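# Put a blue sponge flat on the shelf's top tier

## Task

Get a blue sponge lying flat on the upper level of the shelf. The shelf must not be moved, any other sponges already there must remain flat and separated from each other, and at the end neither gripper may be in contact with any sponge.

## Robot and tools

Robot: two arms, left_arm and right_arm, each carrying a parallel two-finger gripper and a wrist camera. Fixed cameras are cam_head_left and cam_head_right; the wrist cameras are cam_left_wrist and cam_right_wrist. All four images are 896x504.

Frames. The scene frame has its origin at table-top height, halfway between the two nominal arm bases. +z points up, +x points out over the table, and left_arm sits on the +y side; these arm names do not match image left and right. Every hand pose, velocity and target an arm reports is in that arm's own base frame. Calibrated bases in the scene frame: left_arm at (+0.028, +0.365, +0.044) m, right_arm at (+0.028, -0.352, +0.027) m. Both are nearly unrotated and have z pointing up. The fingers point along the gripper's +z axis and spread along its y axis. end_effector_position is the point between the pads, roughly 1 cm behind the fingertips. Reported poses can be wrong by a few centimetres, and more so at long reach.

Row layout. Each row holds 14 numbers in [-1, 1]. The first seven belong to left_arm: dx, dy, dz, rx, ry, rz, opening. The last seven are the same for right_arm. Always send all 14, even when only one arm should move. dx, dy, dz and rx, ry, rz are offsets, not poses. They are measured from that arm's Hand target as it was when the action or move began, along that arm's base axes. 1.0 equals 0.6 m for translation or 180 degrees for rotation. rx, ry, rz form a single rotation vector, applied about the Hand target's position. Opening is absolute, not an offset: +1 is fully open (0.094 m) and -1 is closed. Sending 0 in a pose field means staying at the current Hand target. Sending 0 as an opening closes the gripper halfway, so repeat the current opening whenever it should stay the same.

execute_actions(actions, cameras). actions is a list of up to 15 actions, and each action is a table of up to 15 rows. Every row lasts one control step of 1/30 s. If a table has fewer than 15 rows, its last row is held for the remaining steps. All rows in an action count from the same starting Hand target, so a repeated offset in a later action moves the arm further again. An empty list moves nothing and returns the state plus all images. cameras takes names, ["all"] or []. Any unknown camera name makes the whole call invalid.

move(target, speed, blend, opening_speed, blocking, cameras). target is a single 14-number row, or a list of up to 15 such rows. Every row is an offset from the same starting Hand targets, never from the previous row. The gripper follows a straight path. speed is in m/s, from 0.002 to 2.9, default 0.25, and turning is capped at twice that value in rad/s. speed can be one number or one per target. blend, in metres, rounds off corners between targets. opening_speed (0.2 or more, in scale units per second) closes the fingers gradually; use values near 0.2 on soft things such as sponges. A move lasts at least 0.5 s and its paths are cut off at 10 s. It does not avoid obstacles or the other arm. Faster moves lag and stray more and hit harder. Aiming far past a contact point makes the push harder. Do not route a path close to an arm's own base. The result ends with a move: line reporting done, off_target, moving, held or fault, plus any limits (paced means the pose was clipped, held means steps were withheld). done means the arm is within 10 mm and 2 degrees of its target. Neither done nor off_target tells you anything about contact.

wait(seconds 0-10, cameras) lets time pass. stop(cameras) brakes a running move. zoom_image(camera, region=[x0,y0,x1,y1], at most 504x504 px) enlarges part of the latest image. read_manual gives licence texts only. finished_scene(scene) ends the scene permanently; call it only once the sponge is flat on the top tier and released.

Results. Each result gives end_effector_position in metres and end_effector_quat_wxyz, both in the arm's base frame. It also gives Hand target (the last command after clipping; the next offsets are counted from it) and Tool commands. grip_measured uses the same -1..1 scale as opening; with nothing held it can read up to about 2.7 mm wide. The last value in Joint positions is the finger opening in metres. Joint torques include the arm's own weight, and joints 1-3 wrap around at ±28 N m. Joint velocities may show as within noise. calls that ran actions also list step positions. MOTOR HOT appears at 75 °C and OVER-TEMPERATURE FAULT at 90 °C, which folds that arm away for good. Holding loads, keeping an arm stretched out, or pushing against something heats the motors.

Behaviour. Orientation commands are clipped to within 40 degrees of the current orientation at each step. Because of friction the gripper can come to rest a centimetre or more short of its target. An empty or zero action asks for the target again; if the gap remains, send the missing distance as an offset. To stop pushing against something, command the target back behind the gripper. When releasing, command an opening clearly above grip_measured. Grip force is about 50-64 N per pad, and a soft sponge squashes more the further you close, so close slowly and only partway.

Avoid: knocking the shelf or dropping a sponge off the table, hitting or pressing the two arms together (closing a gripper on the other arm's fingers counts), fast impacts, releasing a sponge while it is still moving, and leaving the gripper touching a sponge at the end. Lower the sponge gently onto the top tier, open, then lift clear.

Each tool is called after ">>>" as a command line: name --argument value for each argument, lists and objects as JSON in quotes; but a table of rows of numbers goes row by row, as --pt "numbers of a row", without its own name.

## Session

>>> execute_actions --actions '[]' --cameras '["cam_head_left", "cam_head_right"]'

Scene clock: 0.00 s.
left_arm: end_effector_position=(+0.4037, +0.0232, +0.1015) grip_measured=+1.000 end_effector_quat_wxyz=(+0.592, -0.061, +0.803, -0.007) | right_arm: end_effector_position=(+0.4034, -0.0341, +0.1189) grip_measured=+1.000 end_effector_quat_wxyz=(+0.612, +0.054, +0.785, -0.084)
Joint positions: left_arm=[0.048 1.581 0.38 0.898 -0.015 -0.093 0.094] | right_arm=[0 1.563 0.378 0.94 0.199 -0.019 0.094]
Joint velocities: within noise
Joint torques (N m): no reading
Motor temperatures (°C): left_arm=[26 27 28 25 24 27 28] | right_arm=[27 29 26 27 27 28 28]
Heat: left arm: 28 °C; right arm: 29 °C.
Hand target: left_arm +0.4088, +0.0243, +0.1166; +0.610, -0.060, +0.790, -0.004 | right_arm +0.4078, -0.0355, +0.1345; +0.629, +0.060, +0.770, -0.083
Tool commands: left_gripper/opening=+1.0 right_gripper/opening=+1.0
Images, in order (width x height): cam_head_left 896x504, cam_head_right 896x504.

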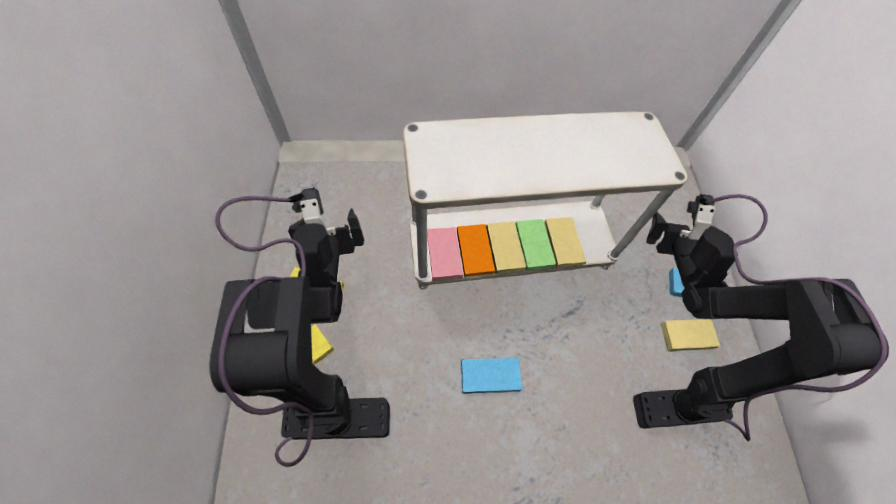

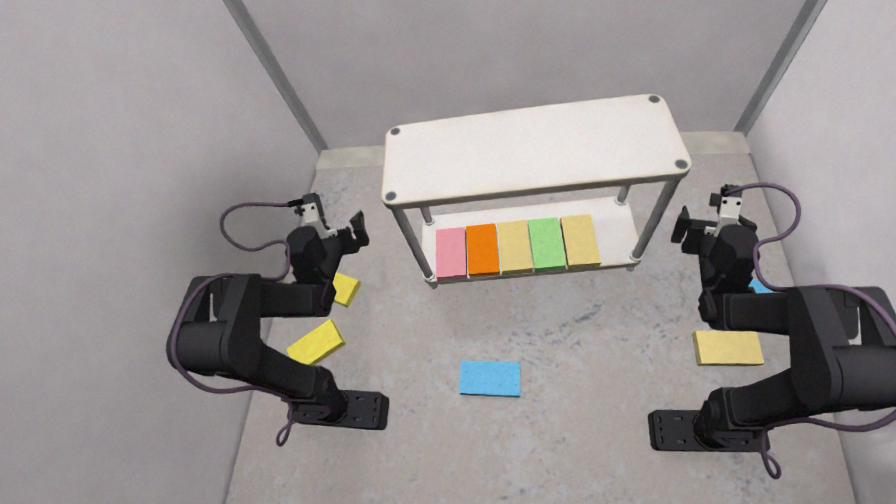

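>>> move --pt "-0.0647 -0.0572 0.4723 0.0223 0.1014 -0.0435 1.0 0 0 0 0 0 0 1" --pt "-0.1397 -0.3572 0.5223 0.05 0.0994 -0.2087 1.0 0 0 0 0 0 0 1" --pt "-0.398 -0.5655 0.5057 0.0854 0.1021 -0.373 1.0 0 0 0 0 0 0 1" --pt "-0.558 -0.5672 -0.0527 0.1498 0.1188 -0.5297 1.0 0 0 0 0 0 0 1" --speed '[0.4, 0.4, 0.4, 0.35]' --blend '[0.06, 0.06, 0.05, 0]' --cameras '["cam_left_wrist", "cam_head_left"]'

Scene clock: 10.17 s.
left_arm: end_effector_position=(+0.0792, -0.3099, +0.0829) grip_measured=+1.000 end_effector_quat_wxyz=(+0.256, +0.656, +0.662, -0.256) | right_arm: end_effector_position=(+0.4034, -0.0341, +0.1189) grip_measured=+1.000 end_effector_quat_wxyz=(+0.612, +0.054, +0.785, -0.084)
Joint positions: left_arm=[-1.182 1.213 0.574 -0.229 0.257 0.286 0.094] | right_arm=[0 1.563 0.378 0.94 0.199 -0.019 0.094]
Joint torques (N m): left_arm=[-0.28 -2.09 3.92 1.82 0.32 0.06] | right_arm=[-0.09 -5.96 5.04 2.25 -0.01 0]
Heat: left arm: 29 °C; right arm: 31 °C.
Hand target: left_arm +0.0740, -0.3161, +0.0850; +0.267, +0.662, +0.645, -0.273 | right_arm +0.4078, -0.0355, +0.1345; +0.629, +0.060, +0.770, -0.083
Off the commanded pose: left_arm 0.008 m, 3 deg | right_arm 0.016 m, 3 deg.
move: off_target (left_arm, right_arm)
Images, in order (width x height): cam_head_left 896x504, cam_left_wrist 896x504.

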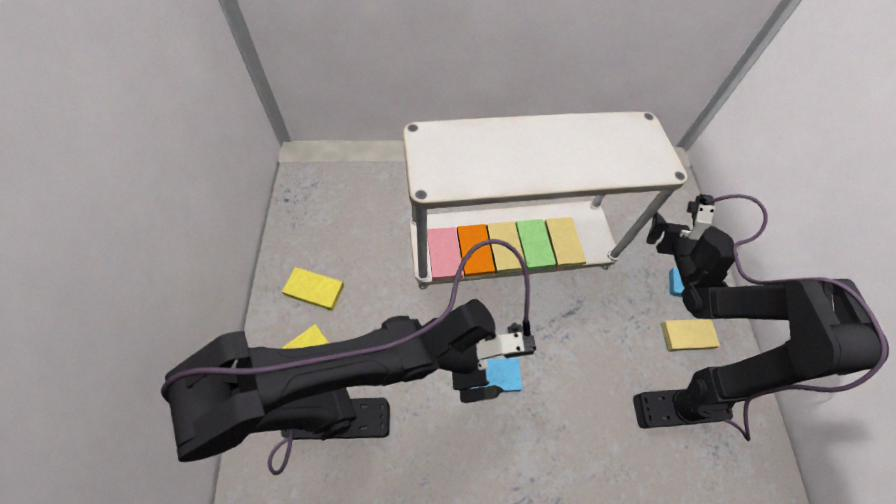

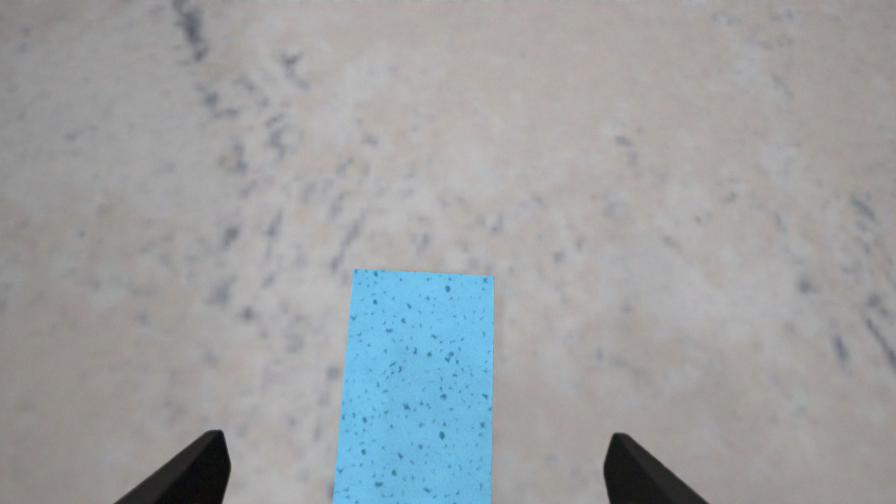

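>>> move --pt "0.0033 -0.0100 -0.1250 0 0 0 1.0 0 0 0 0 0 0 1.0" --pt "0.0033 -0.0100 -0.1570 0 0 0 0.12 0 0 0 0 0 0 1.0" --speed '[0.2, 0.07]' --blend '[0.01, 0]' --opening_speed 0.7 --cameras '["cam_head_left", "cam_left_wrist"]'

Scene clock: 17.37 s.
left_arm: end_effector_position=(+0.0815, -0.3177, -0.0125) grip_measured=+0.258 end_effector_quat_wxyz=(+0.259, +0.658, +0.658, -0.259) | right_arm: end_effector_position=(+0.4034, -0.0341, +0.1189) grip_measured=+1.000 end_effector_quat_wxyz=(+0.612, +0.054, +0.785, -0.084)
Joint positions: left_arm=[-1.182 1.604 0.372 0.372 0.261 0.291 0.059] | right_arm=[0 1.563 0.378 0.94 0.199 -0.019 0.094]
Joint torques (N m): left_arm=[-0.44 -3.18 2.58 1.74 0.25 -0.03] | right_arm=[-0.1 -5.96 5.05 2.25 -0.01 0]
Motor temperatures (°C): left_arm=[26 27 29 28 24 27 28] | right_arm=[27 31 27 32 27 28 28]
Heat: left arm: 29 °C; right arm: 32 °C.
Hand target: left_arm +0.0760, -0.3221, -0.0092; +0.267, +0.662, +0.645, -0.273 | right_arm +0.4078, -0.0355, +0.1345; +0.629, +0.060, +0.770, -0.083
Off the commanded pose: left_arm 0.008 m, 3 deg | right_arm 0.016 m, 3 deg.
move: off_target (left_arm, right_arm); blend cut to 0.0096 m at target 1; target 2's new opening was sent with left_arm's hand 0.010 m and 3 deg from that target
Images, in order (width x height): cam_head_left 896x504, cam_left_wrist 896x504.

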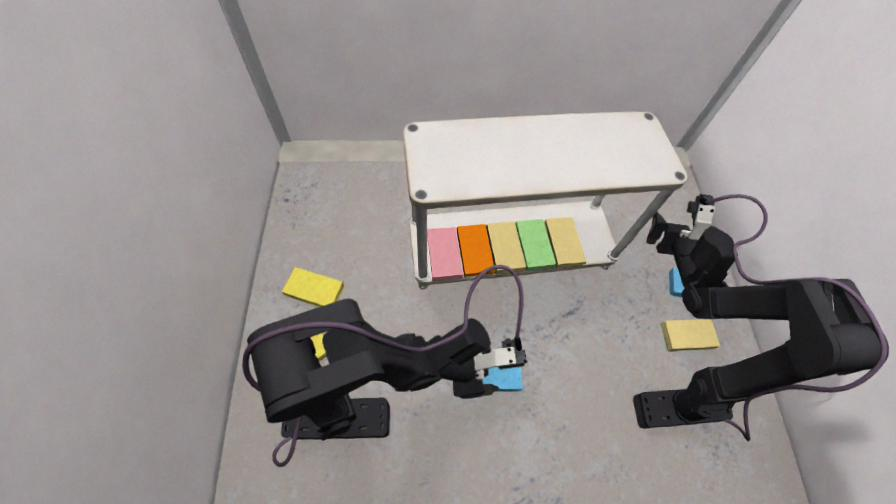

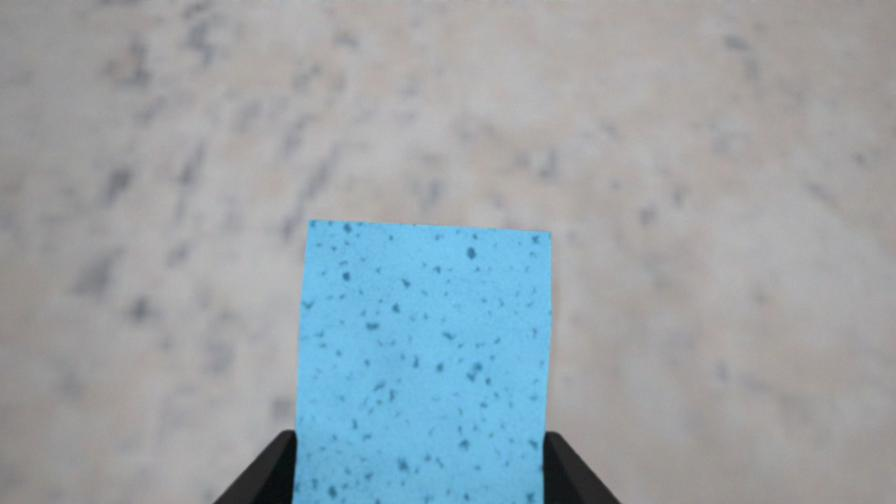

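>>> move --pt "0 0 0.1167 0 0 0 0.12 0 0 0 0 0 0 1.0" --pt "0.1833 0.0118 0.7153 0 0 0.1667 0.12 0 0 0 0 0 0 1.0" --pt "0.505 0.0902 0.6737 0 0 0.3417 0.12 0 0 0 0 0 0 1.0" --speed '[0.15, 0.32, 0.28]' --blend '[0.03, 0.05, 0]' --cameras '["cam_head_left", "cam_head_right", "cam_left_wrist"]'

Scene clock: 22.53 s.
left_arm: end_effector_position=(+0.3845, -0.2732, +0.3874) grip_measured=+0.250 end_effector_quat_wxyz=(+0.382, +0.242, +0.885, -0.109) | right_arm: end_effector_position=(+0.4034, -0.0341, +0.1189) grip_measured=+1.000 end_effector_quat_wxyz=(+0.612, +0.054, +0.785, -0.084)
Joint positions: left_arm=[-0.648 2.087 2.826 -1.495 -0.075 -0.082 0.059] | right_arm=[0 1.563 0.378 0.94 0.199 -0.019 0.094]
Joint torques (N m): left_arm=[0.05 -7.21 6.46 1.13 -0.17 -0.11] | right_arm=[-0.1 -5.96 5.04 2.25 -0.01 0]
Heat: left arm: 30 °C; right arm: 33 °C.
Hand target: left_arm +0.3790, -0.2679, +0.3950; +0.369, +0.239, +0.893, -0.099 | right_arm +0.4078, -0.0355, +0.1345; +0.629, +0.060, +0.770, -0.083
Off the commanded pose: left_arm 0.011 m, 2 deg | right_arm 0.016 m, 3 deg.
elbow stopped short (left arm): the move would have taken joint 3 (elbow) straighter than the controller allows.
move: off_target (left_arm, right_arm)
Images, in order (width x height): cam_head_left 896x504, cam_head_right 896x504, cam_left_wrist 896x504.

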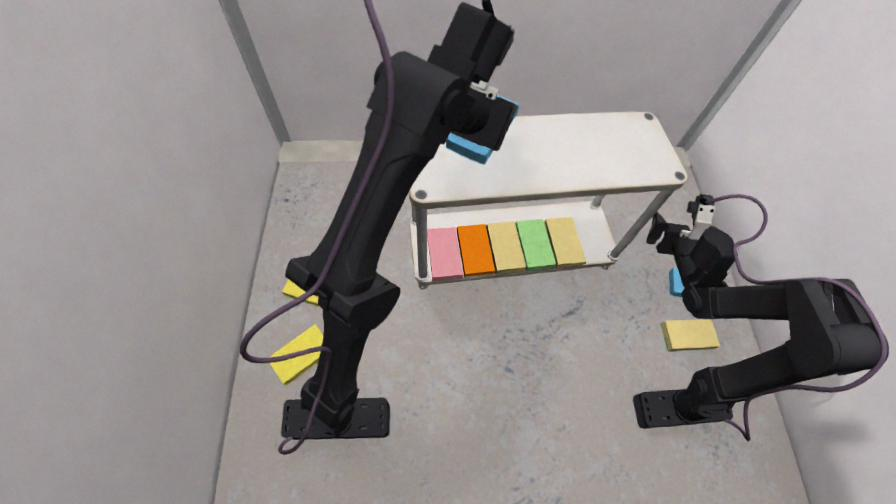

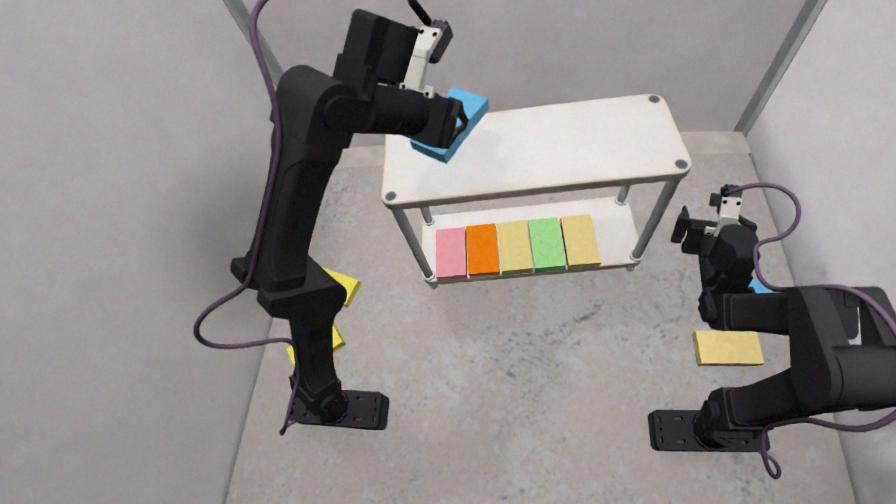

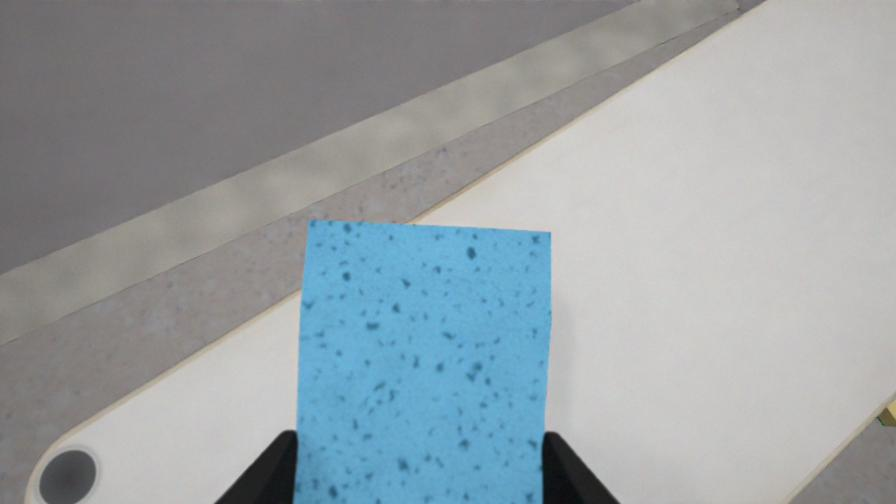

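>>> move --pt "-0.0083 0 -0.0417 0 0 0 0.12 0 0 0 0 0 0 1.0" --pt "-0.0083 0 -0.0700 0 0 0 0.12 0 0 0 0 0 0 1.0" --speed '[0.12, 0.06]' --blend '[0.01, 0]' --cameras '["cam_head_left", "cam_head_right", "cam_left_wrist"]'

Scene clock: 26.07 s.
left_arm: end_effector_position=(+0.3775, -0.2668, +0.3423) grip_measured=+0.250 end_effector_quat_wxyz=(+0.350, +0.239, +0.901, -0.097) | right_arm: end_effector_position=(+0.4034, -0.0341, +0.1189) grip_measured=+1.000 end_effector_quat_wxyz=(+0.612, +0.054, +0.785, -0.084)
Joint positions: left_arm=[-0.648 1.859 2.274 -1.246 -0.079 -0.099 0.059] | right_arm=[0 1.563 0.378 0.94 0.199 -0.019 0.094]
Joint torques (N m): left_arm=[-0.54 -8.66 3.14 1.63 -0.16 -0.05] | right_arm=[-0.09 -5.96 5.05 2.25 -0.01 0]
Heat: left arm: 30 °C; right arm: 34 °C.
Hand target: left_arm +0.3740, -0.2679, +0.3530; +0.369, +0.239, +0.893, -0.099 | right_arm +0.4078, -0.0355, +0.1345; +0.629, +0.060, +0.770, -0.083
Off the commanded pose: left_arm 0.011 m, 2 deg | right_arm 0.016 m, 3 deg.
move: off_target (left_arm, right_arm); blend cut to 0.0085 m at target 1
Images, in order (width x height): cam_head_left 896x504, cam_head_right 896x504, cam_left_wrist 896x504.

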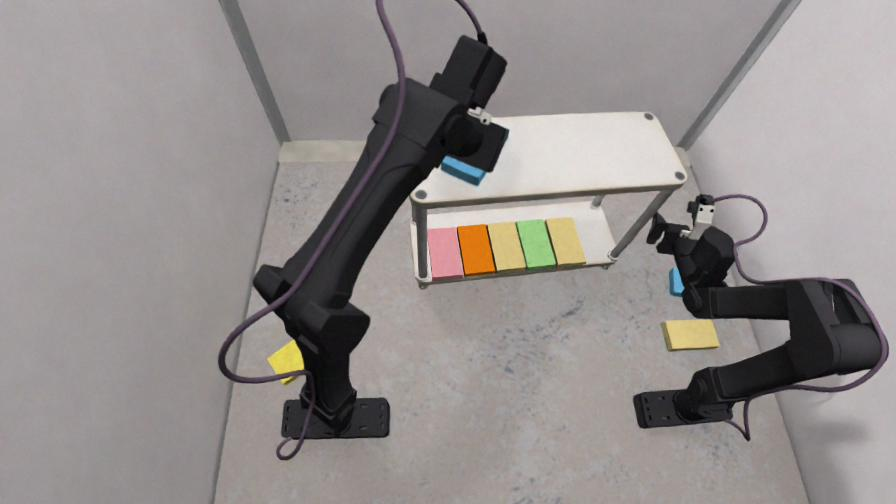

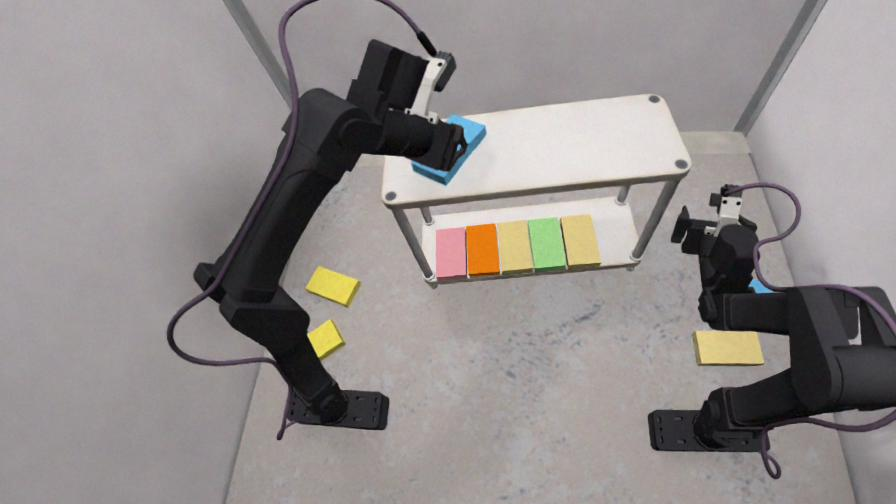

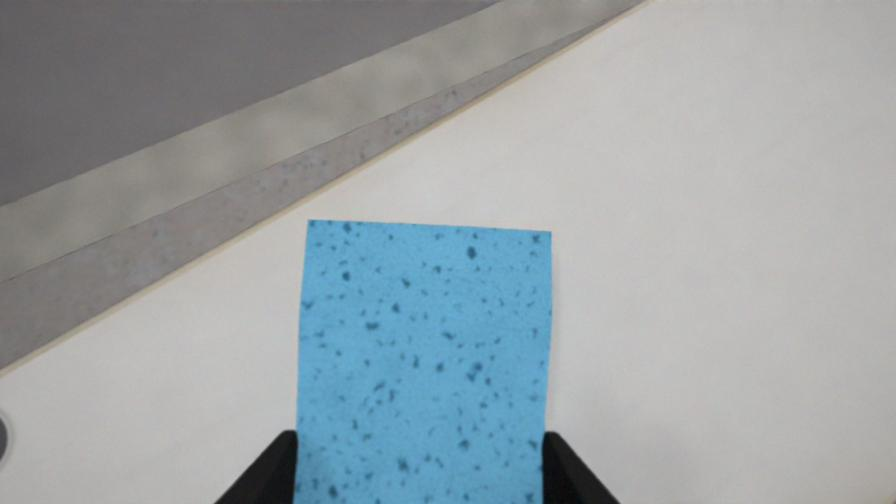

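>>> move --target '[0, 0, -0.0117, 0, 0, 0, 0.12, 0, 0, 0, 0, 0, 0, 1.0]' --speed 0.04 --cameras '["cam_head_right", "cam_left_wrist"]'

Scene clock: 28.67 s.
left_arm: end_effector_position=(+0.3779, -0.2671, +0.3427) grip_measured=+0.250 end_effector_quat_wxyz=(+0.360, +0.237, +0.896, -0.102) | right_arm: end_effector_position=(+0.4034, -0.0341, +0.1189) grip_measured=+1.000 end_effector_quat_wxyz=(+0.612, +0.054, +0.785, -0.084)
Joint positions: left_arm=[-0.648 1.825 2.21 -1.191 -0.079 -0.099 0.059] | right_arm=[0 1.563 0.378 0.94 0.199 -0.019 0.094]
Joint torques (N m): left_arm=[-0.51 -7.94 2.93 1.54 -0.18 -0.06] | right_arm=[-0.1 -5.96 5.04 2.25 -0.01 0]
Heat: left arm: 30 °C; right arm: 34 °C.
Hand target: left_arm +0.3740, -0.2679, +0.3460; +0.369, +0.239, +0.893, -0.099 | right_arm +0.4078, -0.0355, +0.1345; +0.629, +0.060, +0.770, -0.083
Off the commanded pose: left_arm 0.005 m, 1 deg | right_arm 0.016 m, 3 deg.
move: off_target (right_arm)
Images, in order (width x height): cam_head_right 896x504, cam_left_wrist 896x504.

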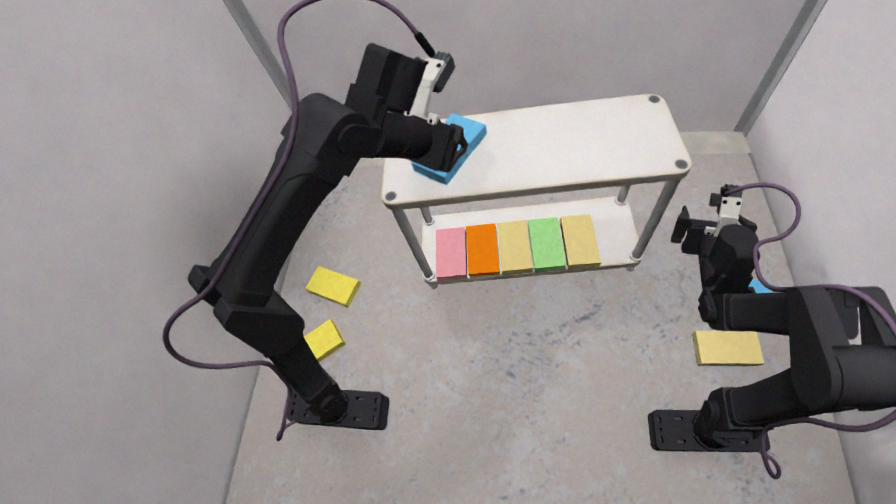

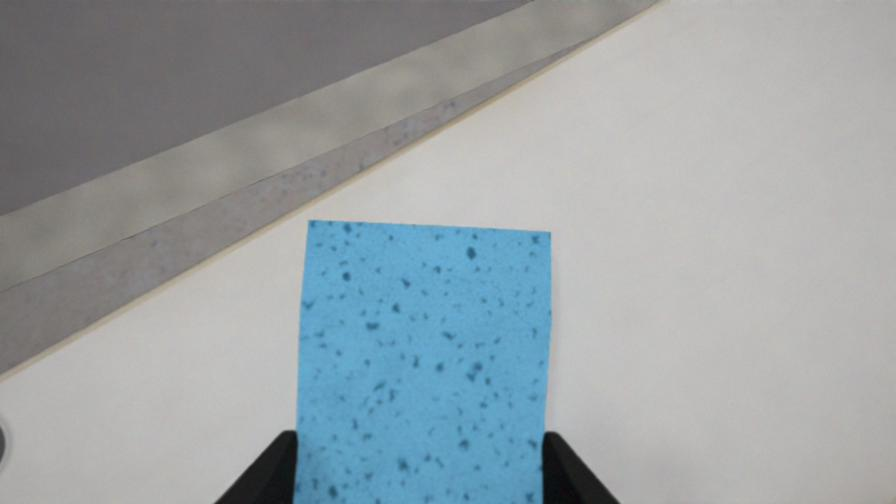

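>>> move --pt "0 0 0.0133 0.0033 0.0058 0 0.12 0 0 0 0 0 0 1.0" --pt "0 0 0.0133 0.0033 0.0058 0 1.0 0 0 0 0 0 0 1.0" --pt "-0.0433 0.025 0.09 0.0033 0.0058 0 1.0 0 0 0 0 0 0 1.0" --pt "-0.1443 0.0833 0.14 0.0033 0.0058 0 1.0 0 0 0 0 0 0 1.0" --speed '[0.05, 0.05, 0.12, 0.3]' --blend '[0, 0, 0.02, 0]' --opening_speed 1.5 --cameras '["cam_head_left", "cam_head_right", "cam_left_wrist"]'

Scene clock: 33.73 s.
left_arm: end_effector_position=(+0.2919, -0.2268, +0.4358) grip_measured=+0.998 end_effector_quat_wxyz=(+0.398, +0.245, +0.876, -0.120) | right_arm: end_effector_position=(+0.4034, -0.0341, +0.1189) grip_measured=+1.000 end_effector_quat_wxyz=(+0.612, +0.054, +0.785, -0.084)
Joint positions: left_arm=[-0.719 1.713 2.523 -1.529 -0.114 -0.12 0.094] | right_arm=[0 1.563 0.378 0.94 0.199 -0.019 0.094]
Joint torques (N m): left_arm=[-0.36 -4.57 2.48 1.15 -0.2 -0.09] | right_arm=[-0.1 -5.96 5.05 2.25 -0.01 0]
Heat: left arm: 30 °C; right arm: 35 °C.
Hand target: left_arm +0.2874, -0.2180, +0.4300; +0.360, +0.240, +0.896, -0.096 | right_arm +0.4078, -0.0355, +0.1345; +0.629, +0.060, +0.770, -0.083
Off the commanded pose: left_arm 0.011 m, 6 deg | right_arm 0.016 m, 3 deg.
joint sent to its limit (left arm) — joint 4 (wrist pitch), lower limit. The joint targets are off in position and orientation.
move: off_target (left_arm, right_arm); target 2's new opening was sent with left_arm's hand 0.011 m and 1 deg from that target
Images, in order (width x height): cam_head_left 896x504, cam_head_right 896x504, cam_left_wrist 896x504.

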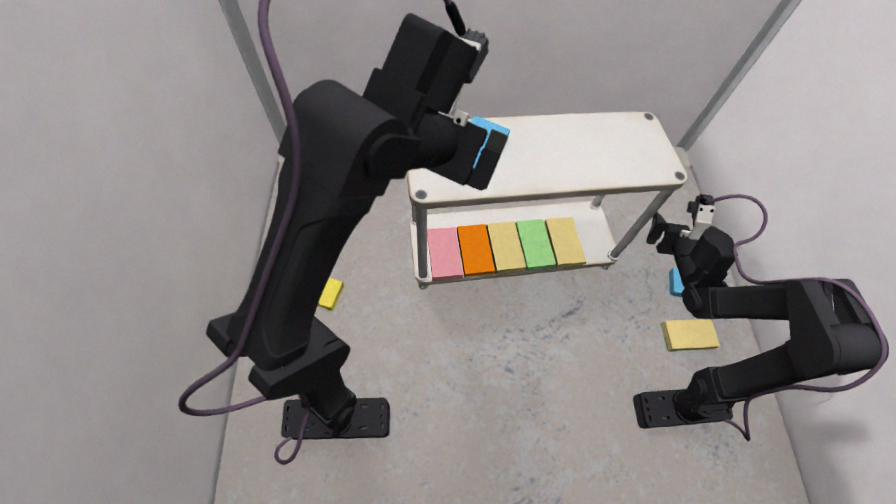

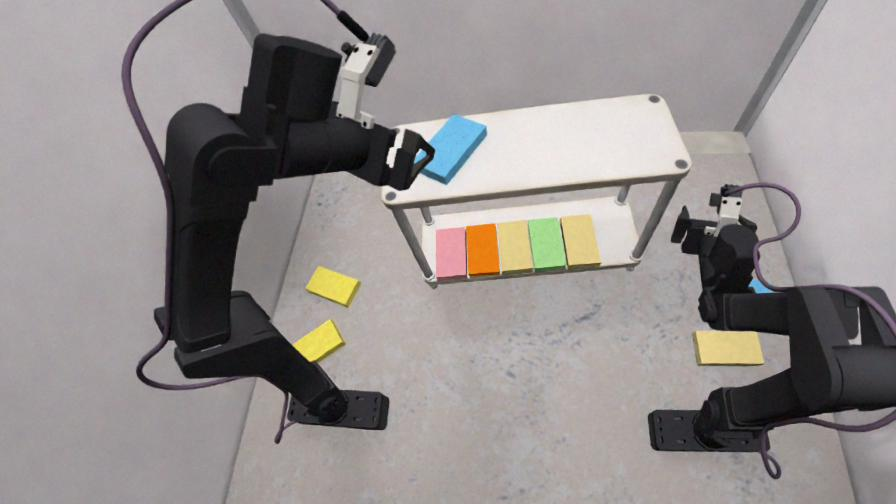

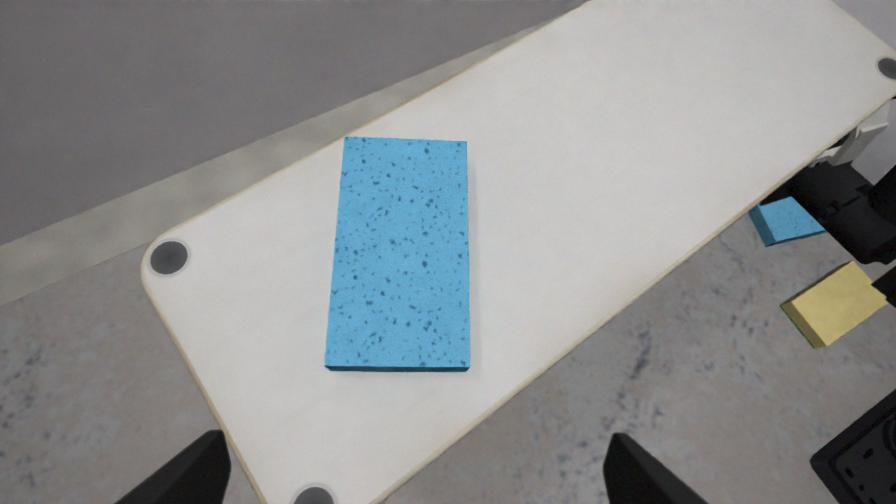

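>>> finished_scene --scene 2

The scene is finished: the task was done.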